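# Hang the ball-filled shallow basket level on the peg

## Task

Lift the shallow basket by its cord handle and hang that handle on the stand's peg so the basket sits as close to level as possible; the task counts as failed unless all the balls are still inside the basket at the end.

## Robot and tools

Robot: two arms, left_arm and right_arm, each with a two-finger gripper. Base positions in the scene frame: left_arm (+0.019, +0.302, +0.023) m, right_arm (-0.033, -0.230, +0.016) m, both turned only slightly about z. A camera stand is bolted to the floor behind the arms.

Scene frame: origin at table-top height, midway between the nominal bases; +x points out over the table, +z up, and left_arm is on the +y side (arm names do not match image sides). All reported hand positions (metres) and quat_wxyz orientations use this frame. On each gripper, fingers point along its own +z and close along its own y; end_effector_position is the point between the pads, just under 1 cm behind the tips. Reported values may be off by a few centimetres, especially at long reach.

execute_actions(actions, cameras): actions is a list of actions; each action is a list of up to 15 rows, one row per 1/30 s control step; if fewer than 15 rows are given, the last row is held for the rest. Every row has 14 numbers, each in [-1, 1]: left_arm dx, dy, dz, rx, ry, rz, opening, then right_arm in the same order, always both arms. The six pose numbers are an offset, not a pose: they are measured along scene-frame axes from that arm's Hand target as it stood when the action began, and every row counts from that same start, not from the row before. Scale: 1.0 equals 0.6 m of travel or 180 degrees; rx, ry, rz form one rotation vector, turned about the Hand target's position. Because each new action starts from the current Hand target, sending the same offset again moves further. Sending six zeros re-commands the current Hand target. Opening is absolute: +1 fully open (about 87 mm between pads), +0.5 about 69 mm, 0 about 43 mm, -0.5 about 18 mm, -1 closed. Always resend the opening you want; a 0 closes partway. cameras is a list of names, ["all"], or []; images come by default only when actions is empty.

move(target, speed, blend, opening_speed, blocking, cameras): target is one 14-number row, same layout and units as above, or a list of up to 15 such rows; every row is an offset from the Hand targets at the start of the move, not from the previous row. Each gripper follows a straight line; all finish together, within 10 s total. speed: m/s, 0.002 to 2.9, default 0.25 (turning up to twice that in rad/s); one value or one per row. blend: corner rounding in metres for lists; 0 stops at each point. opening_speed: rate of opening change per second on the -1 to +1 scale, at least 0.2. blocking=false returns after about 0.5 s while the move continues. Moves do not avoid obstacles or the other arm; faster moves overshoot more and hit harder. Route around an arm's own base, not close past it. The result adds a "move:" line: done, off_target, moving, held or fault, plus limits such as paced (pose clipped) or held (steps withheld).

wait(seconds 0 to 10) lets the scene run with commands held. stop brakes a running move. zoom_image(camera, region [x0, y0, x1, y1] pixels, at most 504 by 504) enlarges part of the newest image of one camera. finished_scene(scene: the current scene's number) ends the scene irreversibly; the basket must stay hung with all balls in it without the robot's help.

Results: end_effector_position and quat per gripper; Hand target (last commanded pose after clipping, the base for the next offsets); Tool commands; grip_measured on the command scale (Joint positions give it as 0 closed to 1 open); joint positions, velocities (may say within noise) and torques (include arm weight; joints 1 to 3 wrap at ±28 N m). Action calls also list positions at some steps.

Control behaviour: each step, commanded orientation is limited to within 40 degrees of the measured one. Grippers often stop short, sag or tilt from friction and weight; check position and orientation after each move and correct with a further offset. An arm blocked by something keeps pushing until commanded back past its gripper. Small moves may go sideways or not happen.

Gripping: at first contact, read grip_measured and command about 0.04 below it for a full-force hold (less below is gentler); pads give roughly 20 N each. Closing fast squeezes harder.

Avoid: any contact or squeeze between the two arms or grippers (can fail the task); dropping or releasing moving objects; tipping the basket so balls spill; anything leaving the table; fast hits on fixed or heavy things; strain on wrist camera cables. Motors heat when holding loads, stretching out or pushing unreachably: MOTOR HOT at 75 °C, a fault that folds the arm at 90 °C, collapse at 100 °C. Loose objects may be nudged occasionally.

Joint ranges (rad): waist -2.618 to 3.054, shoulder 0.000 to 3.142, elbow 0.000 to 3.142 (straight at 2.901), wrist pitch -1.571 to 1.571, wrist yaw -1.571 to 1.571, wrist roll -2.094 to 2.094.

Cameras (896x504 each): cam_head_left, cam_head_right (stereo pair on one bar), cam_high, cam_low, cam_left_wrist, cam_right_wrist. Calibration is given in OpenCV form; fixed cameras may have shifted up to about 2.3 degrees and 9 mm, and wrist camera images can lag during motion.

Each tool is called after ">>>" by a JSON object that holds its "method" and its "body", one argument or row to a line.

## Session

>>> {"method": "execute_actions", "body": {
  "actions": []
}}

>>> {"method": "zoom_image", "body": {
  "camera": "cam_head_left",
  "region": [340, 140, 560, 390]
}}

>>> {"method": "zoom_image", "body": {
  "camera": "cam_head_right",
  "region": [340, 140, 560, 390]
}}

>>> {"method": "zoom_image", "body": {
  "camera": "cam_low",
  "region": [370, 100, 570, 300]
}}

Scene clock: 0.00 s.
left_arm: end_effector_position=(+0.3953, +0.3507, +0.0702) grip_measured=+1.000 end_effector_quat_wxyz=(+0.590, -0.095, +0.801, +0.049) | right_arm: end_effector_position=(+0.3412, -0.2480, +0.0650) grip_measured=+1.000 end_effector_quat_wxyz=(+0.579, +0.021, +0.813, -0.056)
Joint positions: left_arm=[0.071 1.584 0.319 0.958 -0.11 -0.071 1] | right_arm=[0.004 1.533 0.327 0.873 0.129 -0.026 1]
Joint velocities: within noise
Joint torques (N m): no reading
Heat: left arm: 36 °C; right arm: 33 °C.
Hand target: left_arm +0.3972, +0.3509, +0.0733; +0.592, -0.095, +0.798, +0.049 | right_arm +0.3445, -0.2479, +0.0708; +0.586, +0.022, +0.808, -0.055
Tool commands: left_gripper/opening=+1.0 right_gripper/opening=+1.0
camera_calibration:
cam_left_wrist: T_world_to_cam=[[0.260018, -0.965259, 0.0257953, 0.237081], [-0.84259, -0.23986, -0.482192, 0.485709], [0.471627, 0.103644, -0.875686, -0.0167018], [0, 0, 0, 1]] pos_world=[0.355485, 0.347078, 0.213464]
cam_right_wrist: T_world_to_cam=[[-0.146857, -0.984239, 0.0985229, -0.207934], [-0.864681, 0.079367, -0.496012, 0.386888], [0.480375, -0.158034, -0.862708, -0.00152354], [0, 0, 0, 1]] pos_world=[0.30473, -0.235604, 0.211073]

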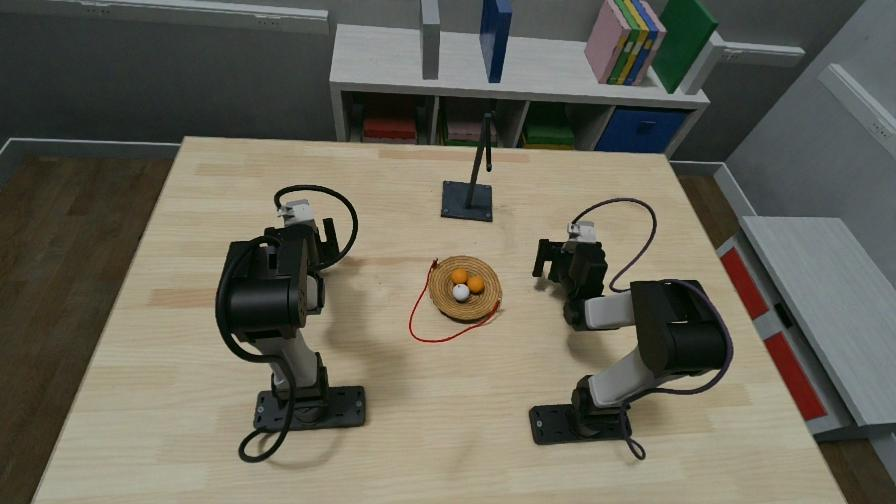

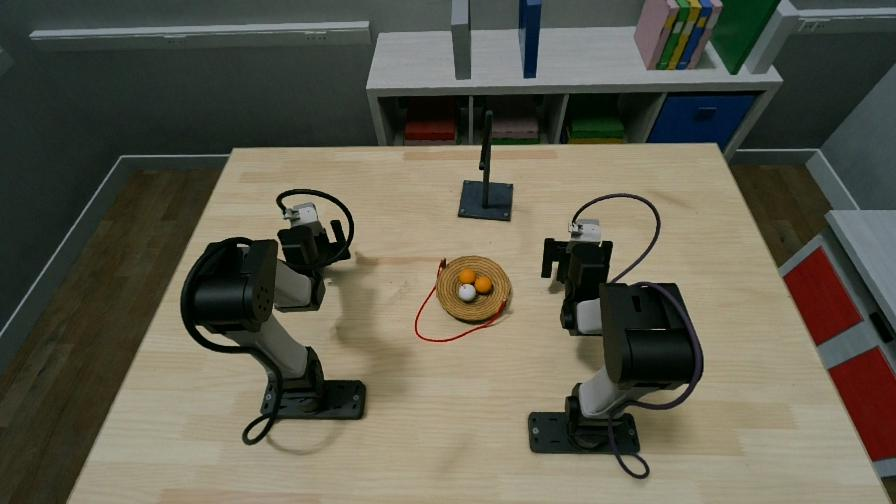

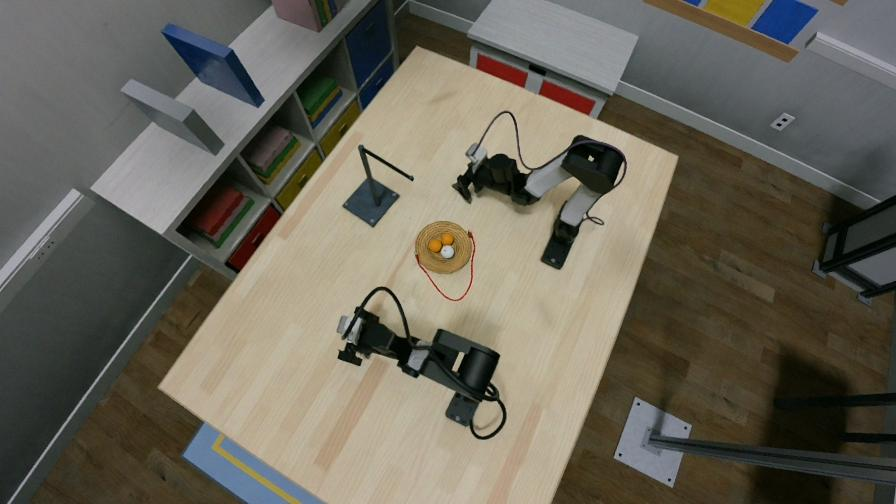

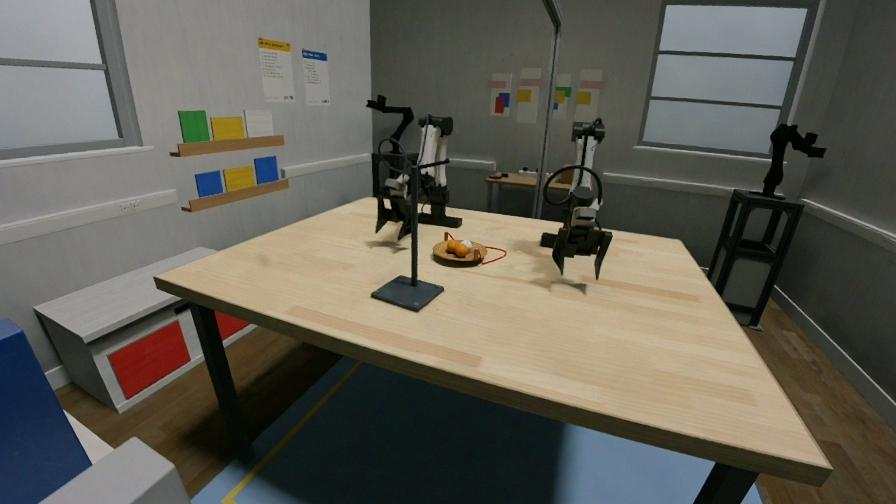

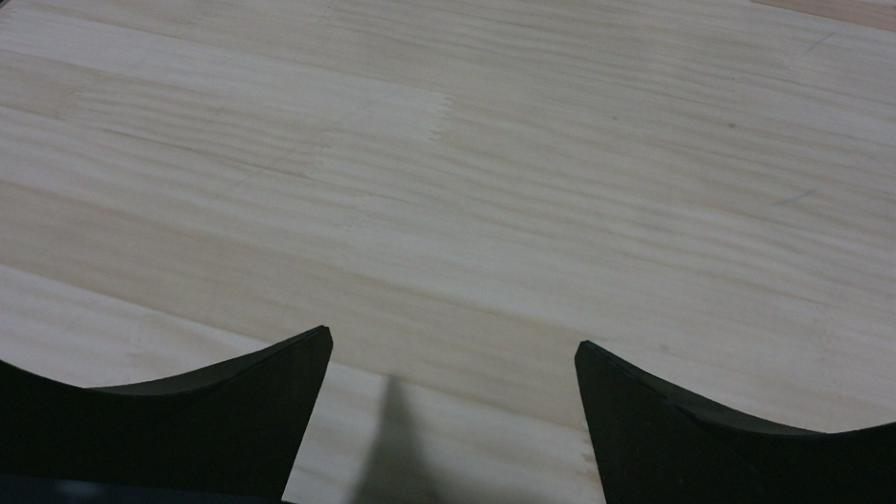

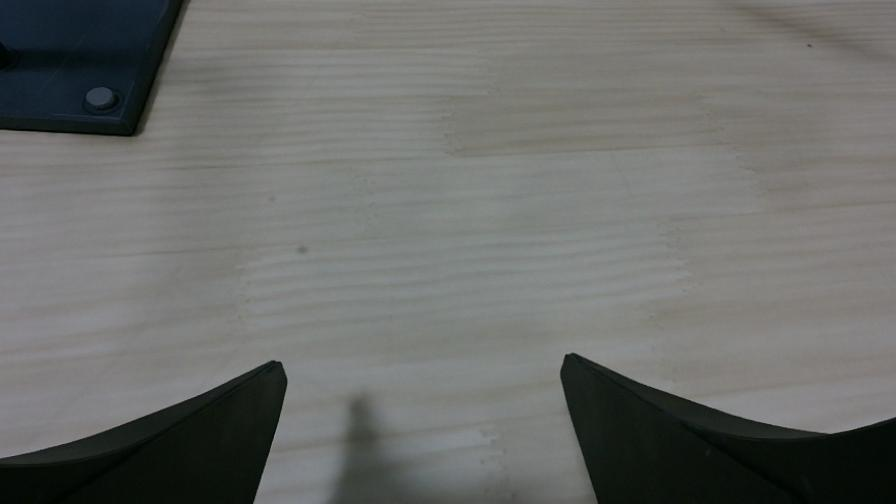

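Scaled by 2.016 from the camera's 896x504 image, which has a finer 1280x720 frame.

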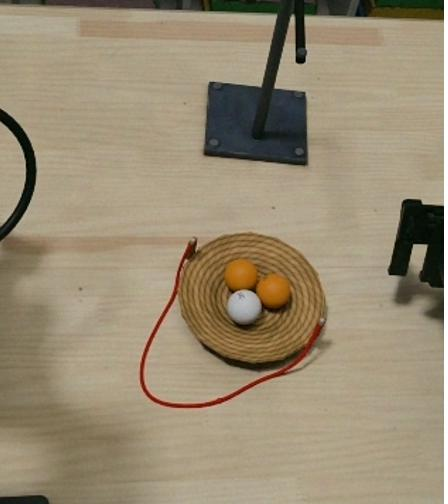

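Scaled by 2.016 from the camera's 896x504 image, which has a finer 1280x720 frame.

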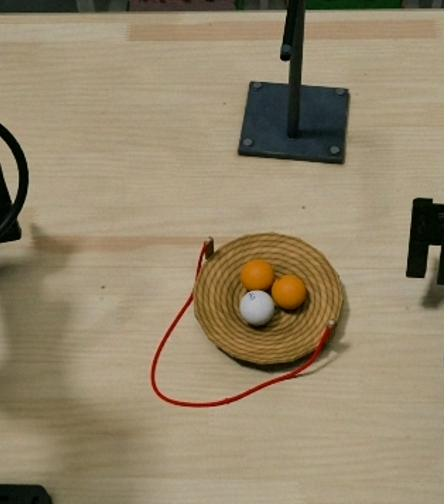

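Scaled by 2.520 from the camera's 896x504 image, which has a finer 1280x720 frame.

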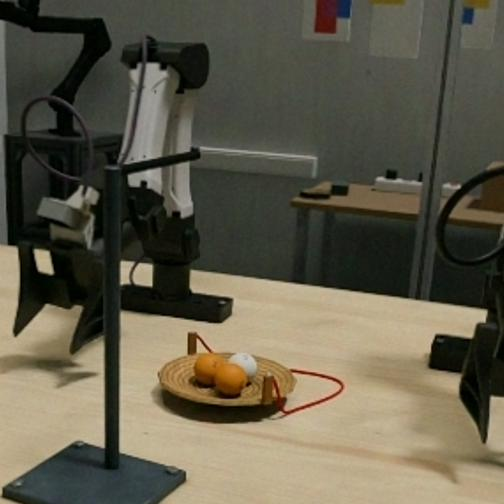

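>>> {"method": "move", "body": {
  "target": [
    [0,0,0,0,0,0,1,-0.08,0.05,0.2,-0.05,0.13,0.09,0],
    [0,0,0,0,0,0,1,-0.316,0.572,0.132,-0.150,0.388,0.268,0]
  ],
  "blend": [0.03,0],
  "cameras": ["cam_right_wrist","cam_head_left"],
  "speed": 0.35
}}

Scene clock: 4.07 s.
left_arm: end_effector_position=(+0.3953, +0.3507, +0.0702) grip_measured=+1.000 end_effector_quat_wxyz=(+0.590, -0.095, +0.801, +0.049) | right_arm: end_effector_position=(+0.1537, +0.0915, +0.1474) grip_measured=+0.000 end_effector_quat_wxyz=(-0.001, -0.453, +0.891, -0.007)
Joint positions: left_arm=[0.071 1.584 0.319 0.958 -0.11 -0.071 1] | right_arm=[1.028 2.165 2.12 -1.535 0.011 0.097 0.5]
Joint torques (N m): left_arm=[-0.36 -5.01 6.3 1.94 -0.26 -0.08] | right_arm=[-0.77 -10.52 8.53 0.25 -0.04 0.11]
Heat: left arm: 36 °C; right arm: 34 °C.
Hand target: left_arm +0.3972, +0.3509, +0.0733; +0.592, -0.095, +0.798, +0.049 | right_arm +0.1549, +0.0952, +0.1499; -0.002, -0.447, +0.895, -0.001
Off the commanded pose: left_arm 0.004 m, 0 deg | right_arm 0.005 m, 1 deg.
move: done
camera_calibration:
cam_right_wrist: T_world_to_cam=[[0.815117, -0.575259, 0.068281, -0.0901991], [-0.466446, -0.581854, 0.666238, 0.0666458], [-0.34353, -0.574911, -0.742606, 0.360384], [0, 0, 0, 1]] pos_world=[0.228412, 0.194079, 0.22938]
Images, in order (width x height): cam_head_left 896x504, cam_right_wrist 896x504.

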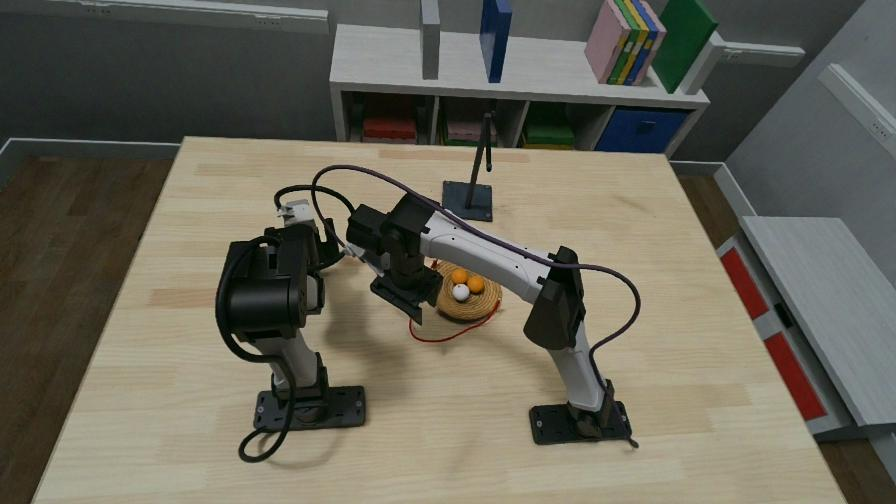

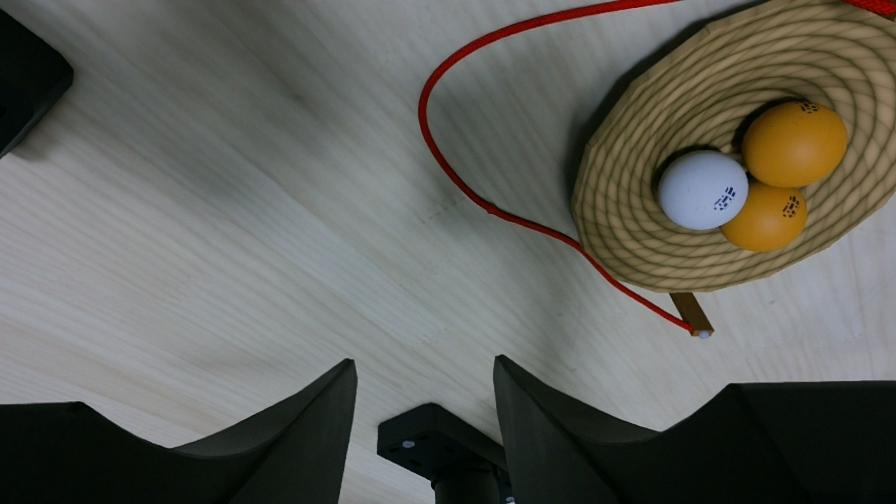

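>>> {"method": "move", "body": {
  "target": [0,0,0,0,0,0,1,0.010,-0.006,-0.2,0,0,0,0],
  "cameras": ["cam_right_wrist"]
}}

Scene clock: 5.90 s.
left_arm: end_effector_position=(+0.3953, +0.3508, +0.0703) grip_measured=+1.000 end_effector_quat_wxyz=(+0.589, -0.095, +0.801, +0.049) | right_arm: end_effector_position=(+0.1604, +0.0915, +0.0364) grip_measured=+0.000 end_effector_quat_wxyz=(+0.002, -0.446, +0.895, -0.005)
Joint positions: left_arm=[0.071 1.584 0.319 0.958 -0.111 -0.071 1] | right_arm=[1.013 2.183 1.706 -1.096 0.011 0.097 0.5]
Joint torques (N m): left_arm=[-0.4 -5.04 6.3 1.95 -0.23 -0.06] | right_arm=[-0.87 -11.14 4.89 0.54 -0.09 -0.12]
Heat: left arm: 36 °C; right arm: 34 °C.
Hand target: left_arm +0.3972, +0.3509, +0.0733; +0.592, -0.095, +0.798, +0.049 | right_arm +0.1609, +0.0917, +0.0298; -0.002, -0.447, +0.895, -0.001
Off the commanded pose: left_arm 0.004 m, 0 deg | right_arm 0.007 m, 1 deg.
move: done
camera_calibration:
cam_right_wrist: T_world_to_cam=[[0.805786, -0.588372, 0.0672796, -0.0854015], [-0.477763, -0.57873, 0.660919, 0.145391], [-0.34993, -0.564703, -0.747435, 0.280467], [0, 0, 0, 1]] pos_world=[0.236422, 0.192275, 0.119285]
Images, in order (width x height): cam_right_wrist 896x504.

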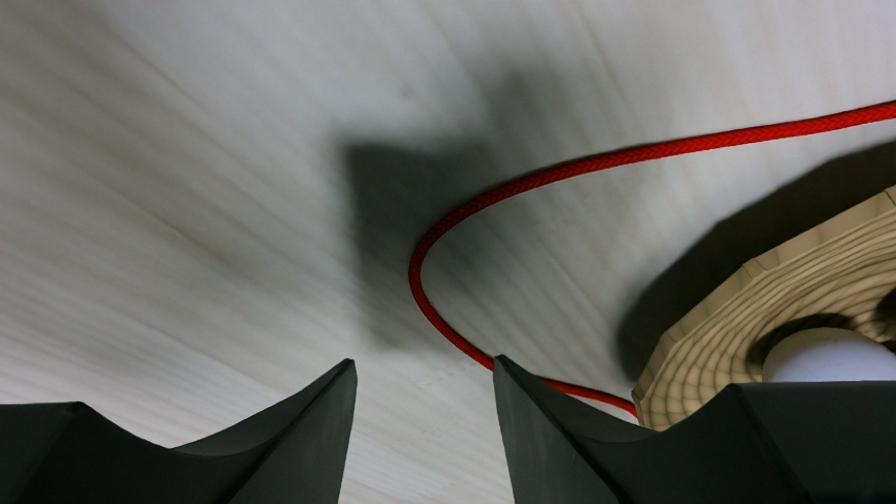

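>>> {"method": "move", "body": {
  "target": [
    [0,0,0,0,0,0,1,0.002,-0.003,-0.0435,0,0,0,0],
    [0,0,0,0,0,0,1,0.002,-0.003,-0.0435,0,0,0,-1]
  ],
  "cameras": ["cam_right_wrist"],
  "speed": 0.05,
  "opening_speed": 1
}}

Scene clock: 8.30 s.
left_arm: end_effector_position=(+0.3953, +0.3508, +0.0703) grip_measured=+1.000 end_effector_quat_wxyz=(+0.589, -0.095, +0.801, +0.049) | right_arm: end_effector_position=(+0.1626, +0.0918, +0.0121) grip_measured=-0.999 end_effector_quat_wxyz=(+0.006, -0.445, +0.896, -0.002)
Joint positions: left_arm=[0.071 1.584 0.319 0.958 -0.111 -0.071 1] | right_arm=[1.008 2.206 1.644 -1.002 0.01 0.096 0.001]
Joint torques (N m): left_arm=[-0.31 -5.09 6.43 1.92 -0.22 -0.11] | right_arm=[-0.72 -10.56 4.7 0.55 -0.09 -0.15]
Heat: left arm: 36 °C; right arm: 35 °C.
Hand target: left_arm +0.3972, +0.3509, +0.0733; +0.592, -0.095, +0.798, +0.049 | right_arm +0.1621, +0.0898, +0.0038; -0.002, -0.446, +0.895, -0.001
Off the commanded pose: left_arm 0.004 m, 0 deg | right_arm 0.009 m, 1 deg.
move: done
camera_calibration:
cam_right_wrist: T_world_to_cam=[[0.8035, -0.591667, 0.0657186, -0.0847879], [-0.48268, -0.582889, 0.653651, 0.164018], [-0.348437, -0.55693, -0.753937, 0.262396], [0, 0, 0, 1]] pos_world=[0.238724, 0.191575, 0.0961915]
Images, in order (width x height): cam_right_wrist 896x504.

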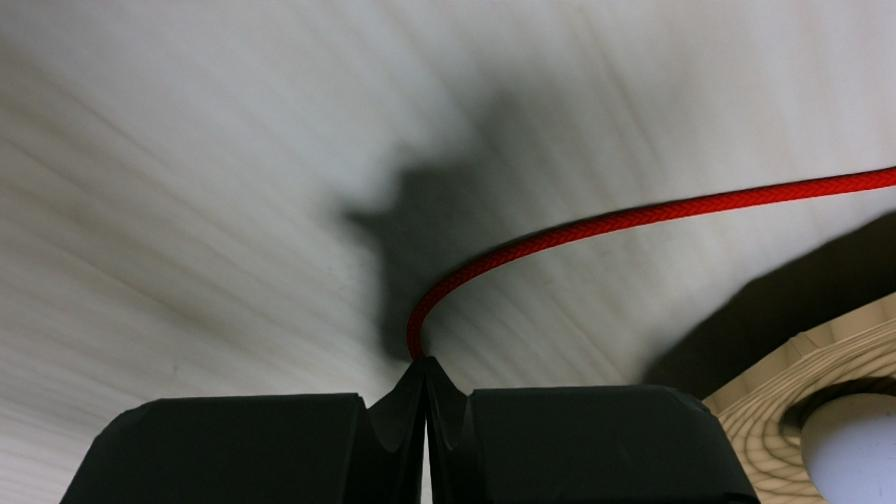

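Missed (too high). Reopen, go lower.

>>> {"method": "move", "body": {
  "target": [
    [0,0,0,0,0,0,1,0,0,0.0,0,0,0,-0.3],
    [0,0,0,0,0,0,1,-0.005,0.000,-0.013,0,0,0,-0.3]
  ],
  "cameras": ["cam_right_wrist"],
  "speed": 0.03
}}

Scene clock: 9.77 s.
left_arm: end_effector_position=(+0.3953, +0.3508, +0.0703) grip_measured=+1.000 end_effector_quat_wxyz=(+0.589, -0.095, +0.801, +0.049) | right_arm: end_effector_position=(+0.1617, +0.0908, +0.0076) grip_measured=-0.300 end_effector_quat_wxyz=(+0.006, -0.445, +0.896, -0.001)
Joint positions: left_arm=[0.071 1.584 0.319 0.958 -0.111 -0.071 1] | right_arm=[1.008 2.206 1.625 -0.982 0.008 0.096 0.35]
Joint torques (N m): left_arm=[-0.39 -5.15 6.3 1.96 -0.23 -0.09] | right_arm=[-0.2 -10.21 4.31 0.65 -0.03 -0.07]
Heat: left arm: 36 °C; right arm: 35 °C.
Hand target: left_arm +0.3972, +0.3509, +0.0733; +0.592, -0.095, +0.798, +0.049 | right_arm +0.1591, +0.0897, -0.0041; -0.002, -0.446, +0.895, -0.001
Off the commanded pose: left_arm 0.004 m, 0 deg | right_arm 0.012 m, 1 deg.
move: off_target (right_arm)
camera_calibration:
cam_right_wrist: T_world_to_cam=[[0.803535, -0.591792, 0.0641367, -0.084259], [-0.482118, -0.583823, 0.653232, 0.165967], [-0.349133, -0.555816, -0.754436, 0.258077], [0, 0, 0, 1]] pos_world=[0.237824, 0.190475, 0.0916921]
Images, in order (width x height): cam_right_wrist 896x504.

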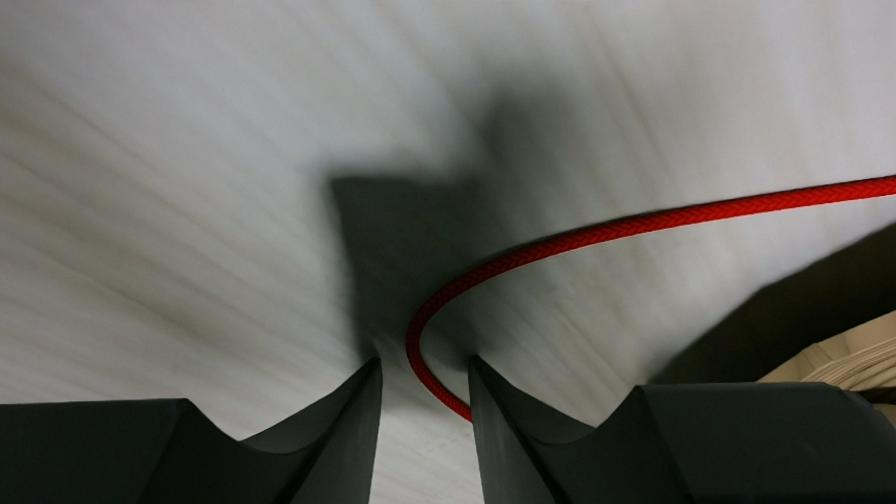

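>>> {"method": "move", "body": {
  "target": [
    [0,0,0,0,0,0,1,0,0,0.0,0,0,0,-1],
    [0,0,0,0,0,0,1,0.03,-0.02,0.1,0,0,0,-1],
    [0,0,0,0,0,0,1,0.19,-0.14,0.25,0.1,-0.05,0.03,-1],
    [0,0,0,0,0,0,1,0.21,-0.155,0.39,0.3187,-0.173,0.0847,-1]
  ],
  "cameras": ["cam_right_wrist","cam_low","cam_head_left"],
  "blend": [0,0.03,0.03,0],
  "speed": 0.12
}}

>>> {"method": "zoom_image", "body": {
  "camera": "cam_low",
  "region": [380, 130, 540, 270]
}}

Scene clock: 16.97 s.
left_arm: end_effector_position=(+0.3953, +0.3508, +0.0703) grip_measured=+1.000 end_effector_quat_wxyz=(+0.589, -0.095, +0.801, +0.049) | right_arm: end_effector_position=(+0.2873, -0.0032, +0.2229) grip_measured=-0.905 end_effector_quat_wxyz=(+0.427, -0.486, +0.700, +0.304)
Joint positions: left_arm=[0.071 1.584 0.319 0.958 -0.111 -0.071 1] | right_arm=[0.329 1.422 1.163 -0.415 -0.764 -0.493 0.048]
Joint torques (N m): left_arm=[-0.4 -5.12 6.34 1.93 -0.24 -0.1] | right_arm=[-0.69 -8.68 5.71 1.66 -0.46 0.05]
Heat: left arm: 37 °C; right arm: 37 °C.
Hand target: left_arm +0.3972, +0.3509, +0.0733; +0.592, -0.095, +0.798, +0.049 | right_arm +0.2851, -0.0032, +0.2300; +0.439, -0.485, +0.691, +0.307
Off the commanded pose: left_arm 0.004 m, 0 deg | right_arm 0.007 m, 2 deg.
move: done
camera_calibration:
cam_right_wrist: T_world_to_cam=[[0.922707, -0.384461, 0.0283052, -0.2802], [-0.347327, -0.860948, -0.371661, 0.219891], [0.167259, 0.333103, -0.927937, 0.305276], [0, 0, 0, 1]] pos_world=[0.283856, -0.0200995, 0.372932]
Images, in order (width x height): cam_head_left 896x504, cam_low 896x504, cam_right_wrist 896x504.

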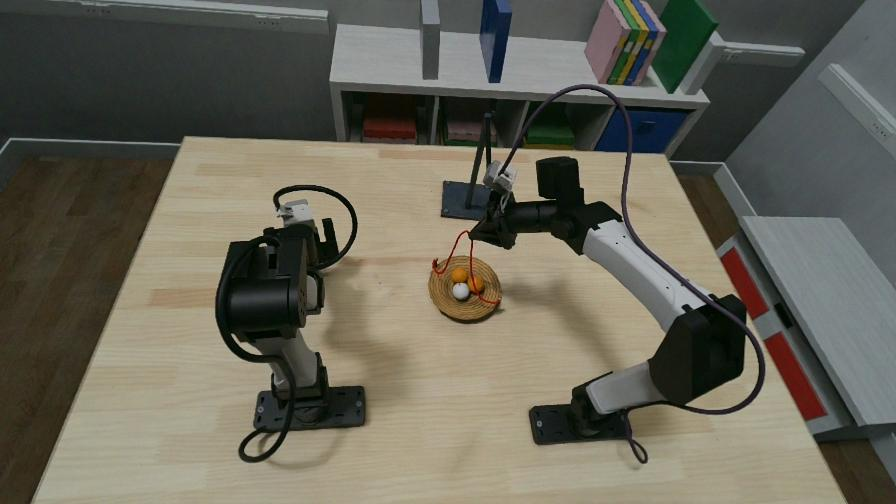

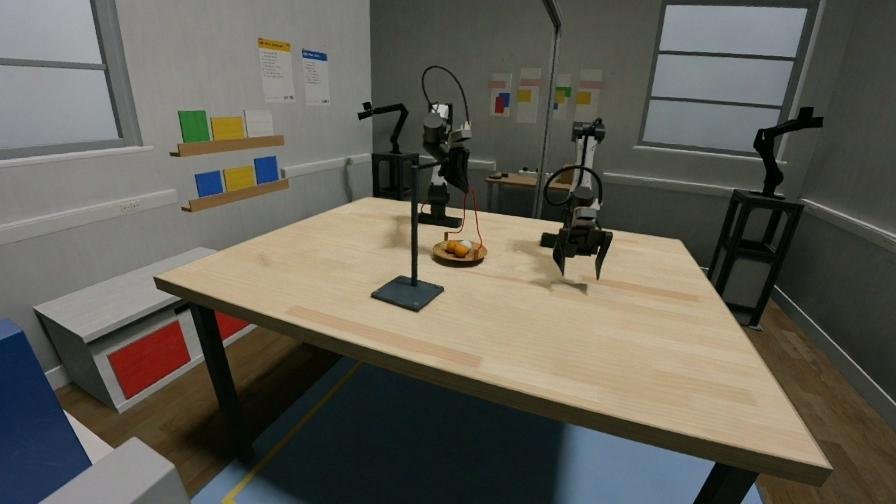

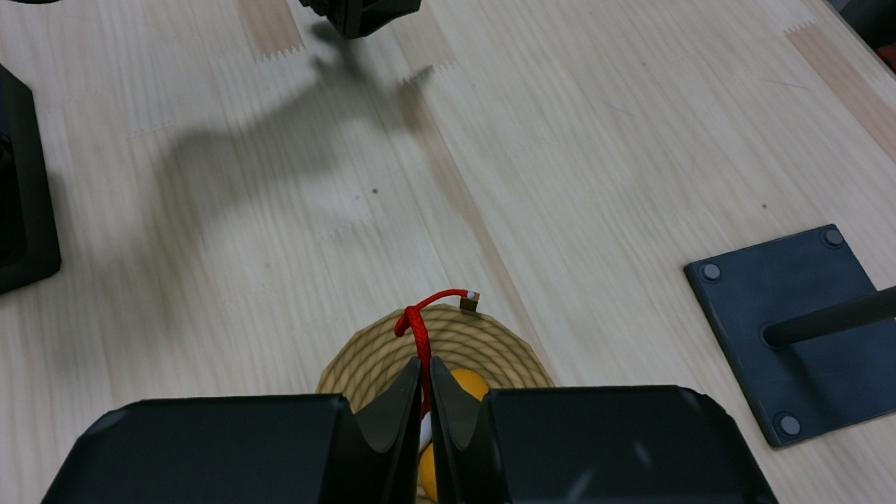

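Scaled by 3.150 from the camera's 896x504 image, which has a finer 1280x720 frame.

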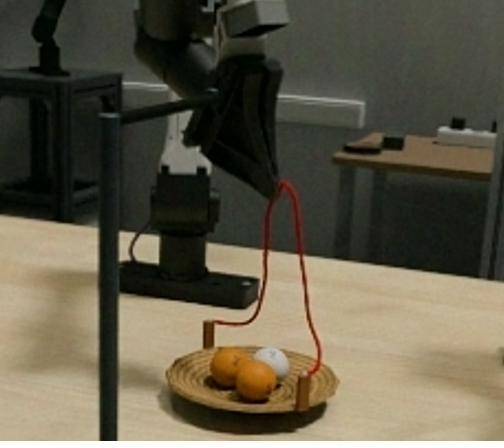

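>>> {"method": "move", "body": {
  "target": [
    [0,0,0,0,0,0,1,0.005,0.0,0.09,0,0,0.0,-1],
    [0,0,0,0,0,0,1,0.005,0.0,0.185,0,0,0.0,-1]
  ],
  "cameras": ["cam_right_wrist","cam_low","cam_head_left","cam_head_right"],
  "speed": [0.06,0.04]
}}

>>> {"method": "zoom_image", "body": {
  "camera": "cam_low",
  "region": [380, 130, 540, 270]
}}

>>> {"method": "zoom_image", "body": {
  "camera": "cam_head_left",
  "region": [410, 180, 530, 330]
}}

>>> {"method": "zoom_image", "body": {
  "camera": "cam_head_right",
  "region": [410, 180, 530, 330]
}}

Scene clock: 20.70 s.
left_arm: end_effector_position=(+0.3953, +0.3508, +0.0703) grip_measured=+1.000 end_effector_quat_wxyz=(+0.589, -0.095, +0.801, +0.049) | right_arm: end_effector_position=(+0.2835, -0.0054, +0.3238) grip_measured=-0.905 end_effector_quat_wxyz=(+0.420, -0.483, +0.705, +0.306)
Joint positions: left_arm=[0.071 1.584 0.319 0.958 -0.111 -0.071 1] | right_arm=[0.326 1.489 1.641 -0.844 -0.766 -0.492 0.048]
Joint torques (N m): left_arm=[-0.27 -4.93 6.48 1.95 -0.23 -0.1] | right_arm=[-0.8 -6.01 9.88 1.58 -0.42 0.01]
Heat: left arm: 37 °C; right arm: 37 °C.
Hand target: left_arm +0.3972, +0.3509, +0.0733; +0.592, -0.095, +0.798, +0.049 | right_arm +0.2880, -0.0032, +0.3410; +0.439, -0.485, +0.691, +0.308
Off the commanded pose: left_arm 0.004 m, 0 deg | right_arm 0.018 m, 3 deg.
move: off_target (right_arm)
camera_calibration:
cam_right_wrist: T_world_to_cam=[[0.922196, -0.386499, 0.0131576, -0.275388], [-0.355982, -0.861693, -0.361611, 0.253342], [0.1511, 0.328793, -0.932236, 0.406222], [0, 0, 0, 1]] pos_world=[0.282767, -0.0216974, 0.47393]
Images, in order (width x height): cam_head_left 896x504, cam_head_right 896x504, cam_low 896x504, cam_right_wrist 896x504.

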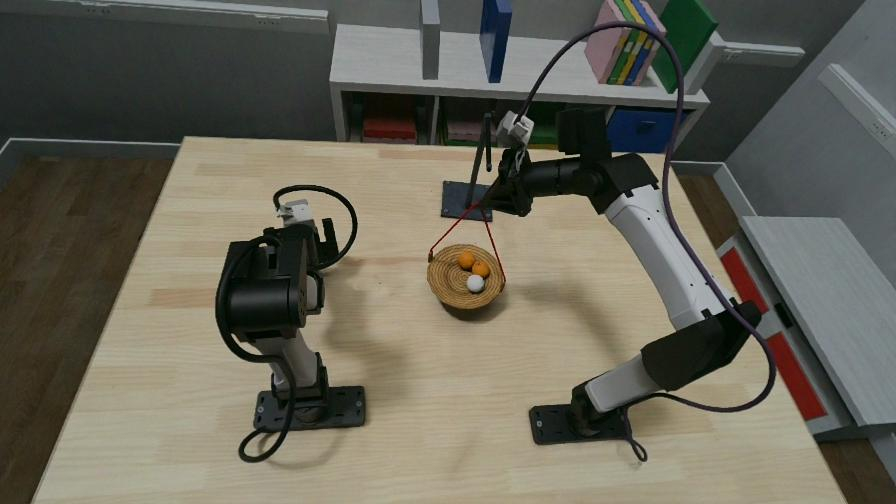

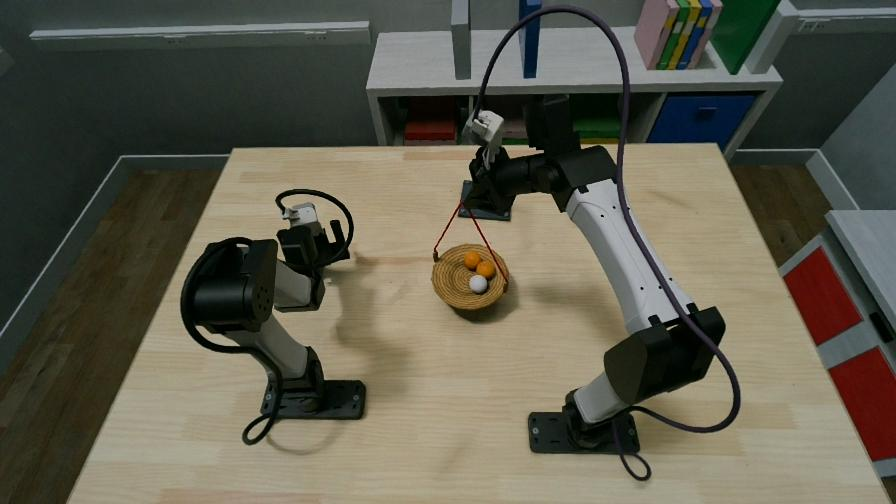

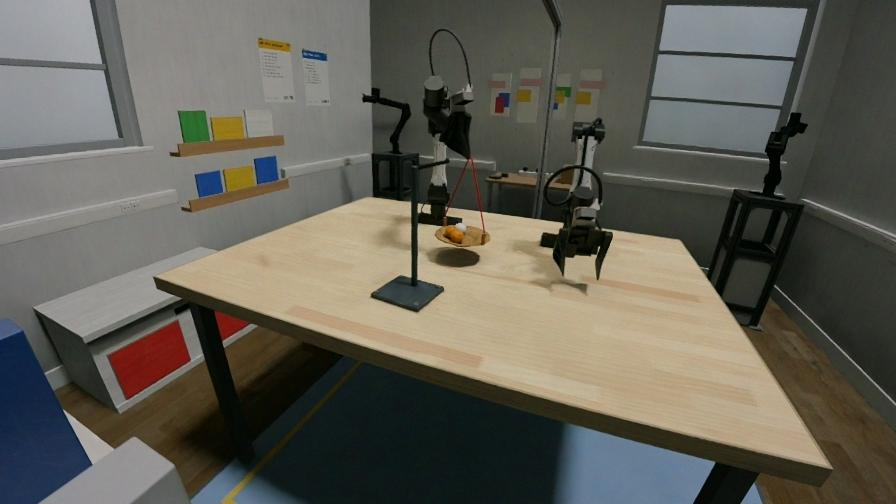

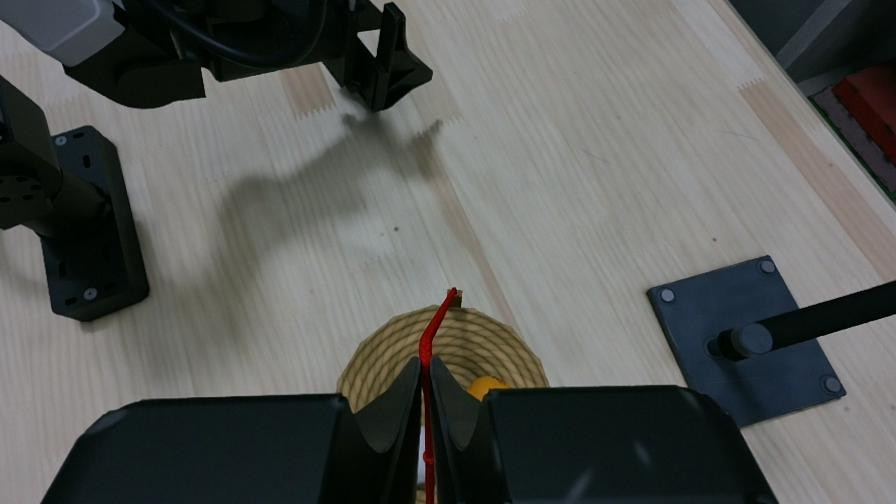

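Scaled by 3.150 from the camera's 896x504 image, which has a finer 1280x720 frame.

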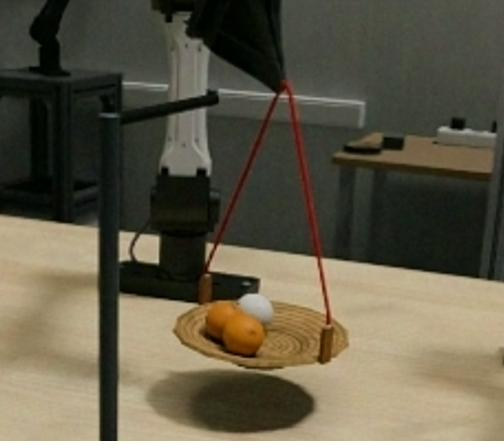

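Scaled by 3.360 from the camera's 896x504 image, which has a finer 1280x720 frame.

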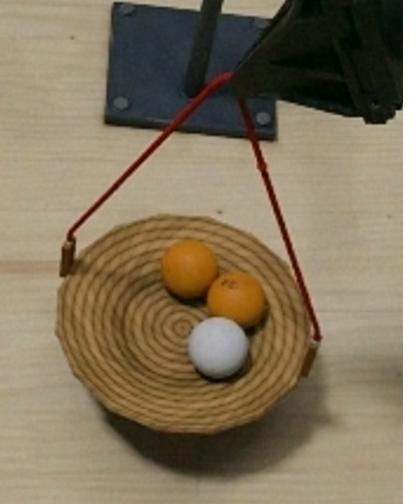

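Scaled by 3.360 from the camera's 896x504 image, which has a finer 1280x720 frame.

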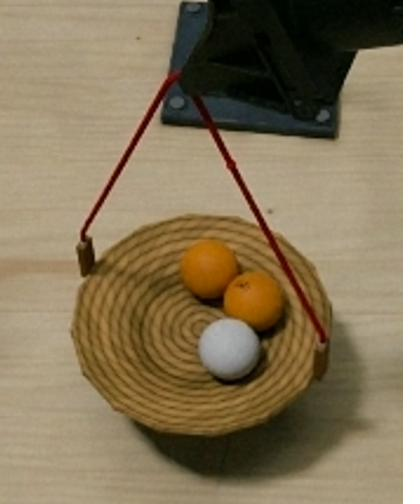

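>>> {"method": "move", "body": {
  "target": [0,0,0,0,0,0,1,0.145,-0.043,0.022,0,0,0.0,-1],
  "cameras": ["cam_right_wrist","cam_low"],
  "speed": 0.06
}}

>>> {"method": "zoom_image", "body": {
  "camera": "cam_low",
  "region": [360, 130, 520, 270]
}}

Scene clock: 23.50 s.
left_arm: end_effector_position=(+0.3953, +0.3508, +0.0703) grip_measured=+1.000 end_effector_quat_wxyz=(+0.589, -0.095, +0.801, +0.049) | right_arm: end_effector_position=(+0.3721, -0.0312, +0.3398) grip_measured=-0.905 end_effector_quat_wxyz=(+0.421, -0.475, +0.710, +0.307)
Joint positions: left_arm=[0.071 1.584 0.319 0.958 -0.111 -0.071 1] | right_arm=[0.18 1.864 2.155 -1.075 -0.866 -0.61 0.048]
Joint torques (N m): left_arm=[-0.36 -5.01 6.3 1.96 -0.24 -0.08] | right_arm=[-0.61 -8.87 9.09 1.44 -0.58 -0.19]
Heat: left arm: 37 °C; right arm: 37 °C.
Hand target: left_arm +0.3972, +0.3509, +0.0733; +0.592, -0.095, +0.798, +0.049 | right_arm +0.3751, -0.0290, +0.3541; +0.439, -0.485, +0.691, +0.308
Off the commanded pose: left_arm 0.004 m, 0 deg | right_arm 0.015 m, 3 deg.
move: off_target (right_arm)
camera_calibration:
cam_right_wrist: T_world_to_cam=[[0.915811, -0.401598, 0.00301655, -0.361852], [-0.373134, -0.85363, -0.363437, 0.275616], [0.148531, 0.331714, -0.931614, 0.417094], [0, 0, 0, 1]] pos_world=[0.372278, -0.0484016, 0.489831]
Images, in order (width x height): cam_low 896x504, cam_right_wrist 896x504.

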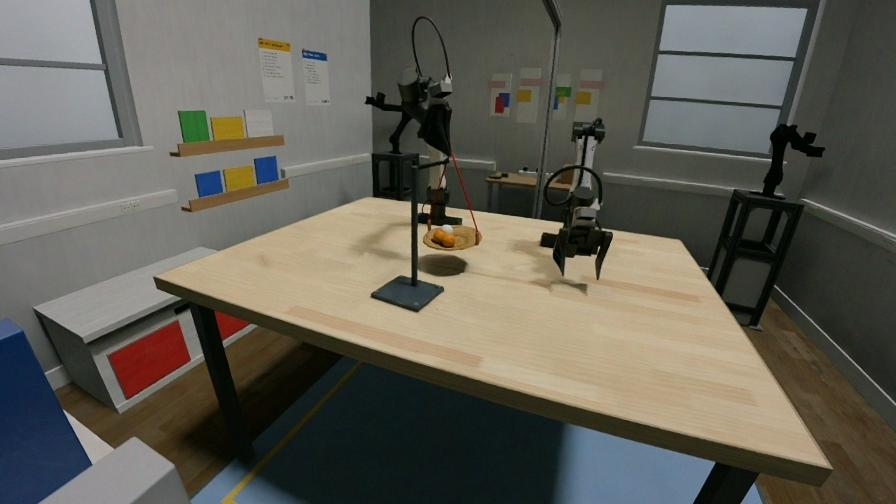

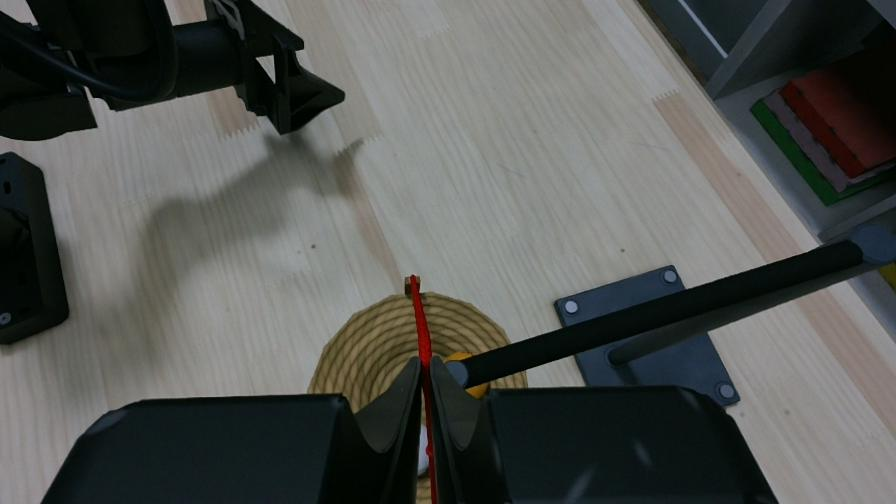

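Scaled by 3.150 from the camera's 896x504 image, which has a finer 1280x720 frame.

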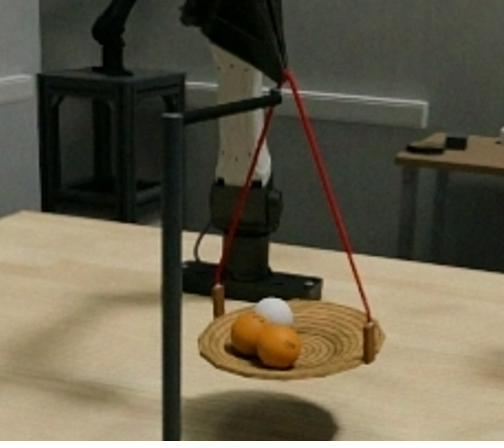

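>>> {"method": "move", "body": {
  "target": [0,0,0,0,0,0,1,-0.012,0.005,0.077,0,0,0.0,-1],
  "cameras": ["cam_right_wrist","cam_low"],
  "speed": 0.06
}}

>>> {"method": "zoom_image", "body": {
  "camera": "cam_low",
  "region": [360, 130, 520, 270]
}}

Scene clock: 25.90 s.
left_arm: end_effector_position=(+0.3953, +0.3508, +0.0703) grip_measured=+1.000 end_effector_quat_wxyz=(+0.589, -0.095, +0.801, +0.049) | right_arm: end_effector_position=(+0.3693, -0.0311, +0.3918) grip_measured=-0.905 end_effector_quat_wxyz=(+0.432, -0.476, +0.704, +0.303)
Joint positions: left_arm=[0.071 1.584 0.319 0.958 -0.111 -0.071 1] | right_arm=[0.181 2.111 2.801 -1.445 -0.866 -0.604 0.048]
Joint torques (N m): left_arm=[-0.34 -5.04 6.43 1.95 -0.23 -0.1] | right_arm=[0.09 -9.24 7.19 1.43 -0.52 -0.04]
Heat: left arm: 37 °C; right arm: 37 °C.
Hand target: left_arm +0.3972, +0.3509, +0.0733; +0.592, -0.095, +0.798, +0.049 | right_arm +0.3679, -0.0261, +0.4004; +0.439, -0.485, +0.691, +0.307
Off the commanded pose: left_arm 0.004 m, 0 deg | right_arm 0.010 m, 2 deg.
move: done
camera_calibration:
cam_right_wrist: T_world_to_cam=[[0.914896, -0.403054, 0.0226555, -0.366821], [-0.365216, -0.850307, -0.378939, 0.296821], [0.171997, 0.338416, -0.925144, 0.4549], [0, 0, 0, 1]] pos_world=[0.365766, -0.0494057, 0.541636]
Images, in order (width x height): cam_low 896x504, cam_right_wrist 896x504.

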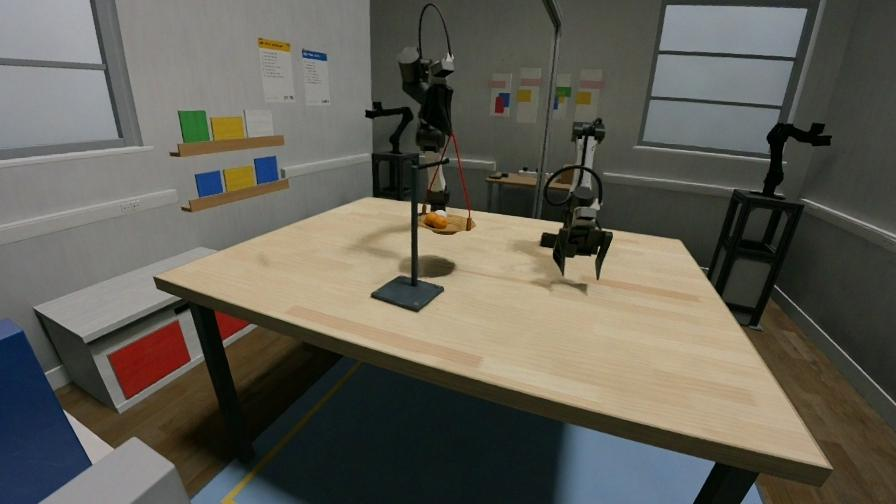

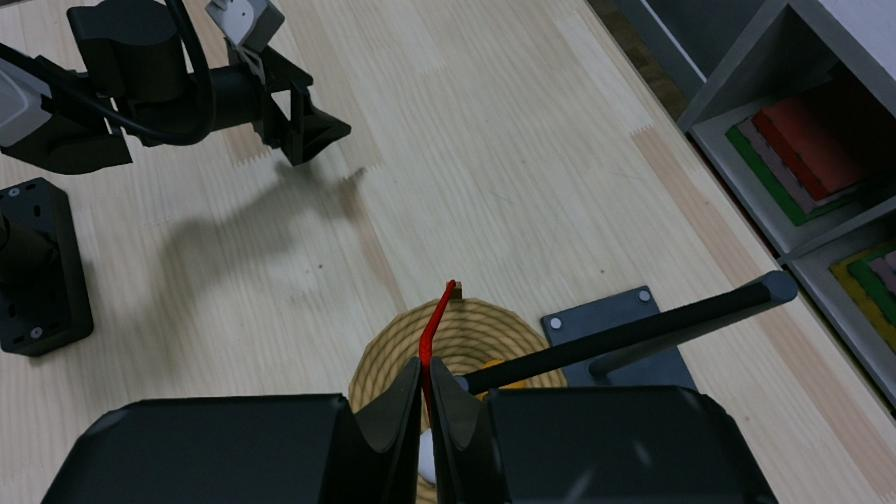

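Scaled by 3.150 from the camera's 896x504 image, which has a finer 1280x720 frame.

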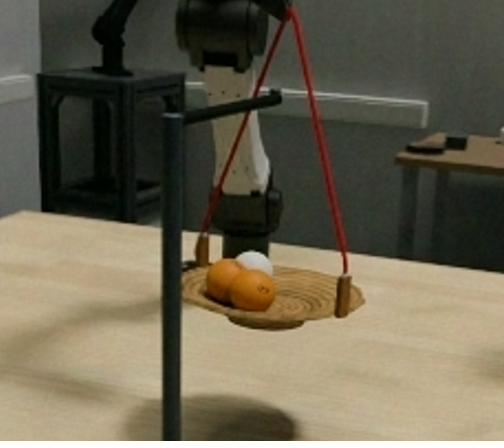

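>>> {"method": "move", "body": {
  "target": [0,0,0,0,0,0,1,0.1035,-0.0133,-0.03,0,0,0,-1],
  "speed": 0.05,
  "cameras": ["cam_low","cam_right_wrist"]
}}

>>> {"method": "zoom_image", "body": {
  "camera": "cam_low",
  "region": [360, 120, 540, 280]
}}

Scene clock: 28.43 s.
left_arm: end_effector_position=(+0.3953, +0.3508, +0.0703) grip_measured=+1.000 end_effector_quat_wxyz=(+0.589, -0.095, +0.801, +0.049) | right_arm: end_effector_position=(+0.4257, -0.0364, +0.3669) grip_measured=-0.905 end_effector_quat_wxyz=(+0.453, -0.460, +0.701, +0.302)
Joint positions: left_arm=[0.071 1.584 0.319 0.958 -0.111 -0.071 1] | right_arm=[0.141 2.235 2.833 -1.303 -0.891 -0.577 0.048]
Joint torques (N m): left_arm=[-0.46 -5.03 6.31 1.94 -0.23 -0.09] | right_arm=[-0.72 -10.89 7.83 1.71 -0.59 0.06]
Heat: left arm: 37 °C; right arm: 37 °C.
Hand target: left_arm +0.3972, +0.3509, +0.0733; +0.592, -0.095, +0.798, +0.049 | right_arm +0.4299, -0.0340, +0.3823; +0.439, -0.485, +0.691, +0.308
Off the commanded pose: left_arm 0.004 m, 0 deg | right_arm 0.016 m, 3 deg.
elbow stopped short (right arm): the move would have taken joint 3 (elbow) straighter than the controller allows.
move: off_target (right_arm)
camera_calibration:
cam_right_wrist: T_world_to_cam=[[0.900188, -0.434519, 0.0292271, -0.417237], [-0.384254, -0.824055, -0.416273, 0.326246], [0.204963, 0.363493, -0.90877, 0.404887], [0, 0, 0, 1]] pos_world=[0.417966, -0.0596266, 0.515951]
Images, in order (width x height): cam_low 896x504, cam_right_wrist 896x504.

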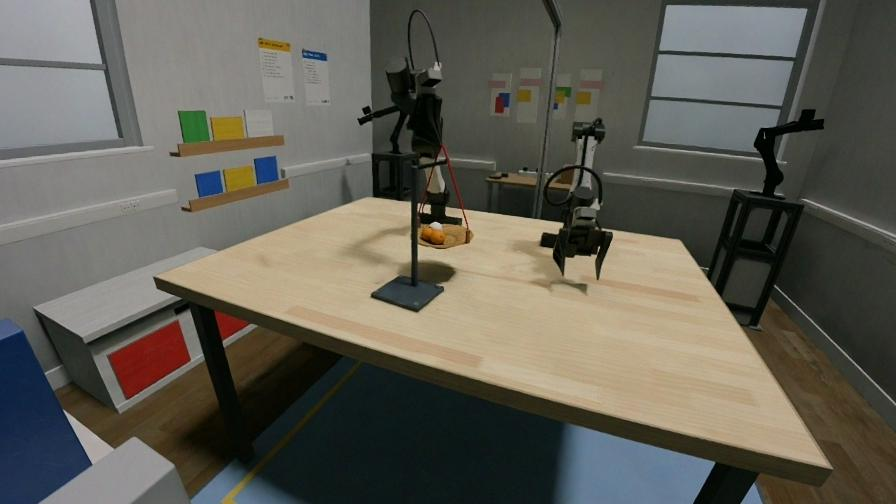

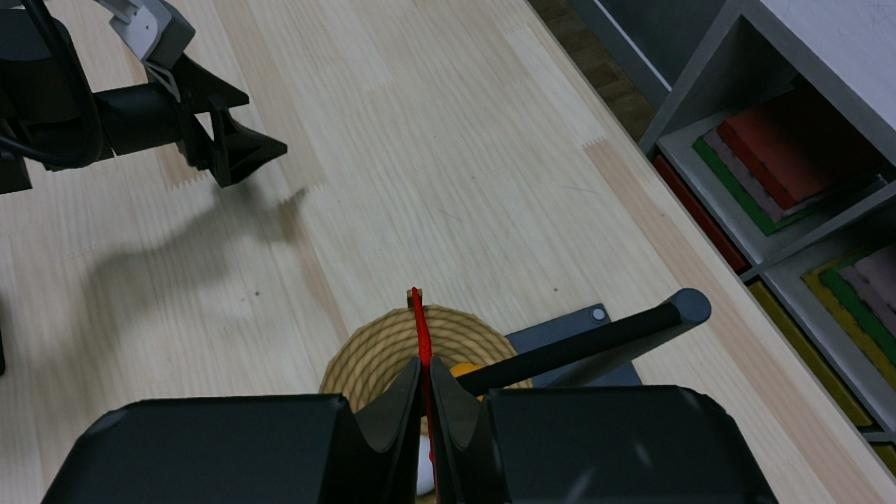

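Scaled by 2.800 from the camera's 896x504 image, which has a finer 1280x720 frame.

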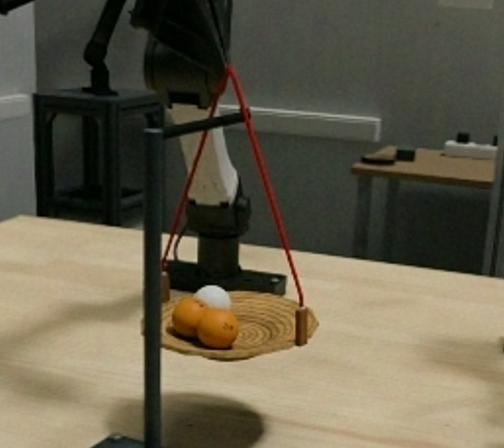

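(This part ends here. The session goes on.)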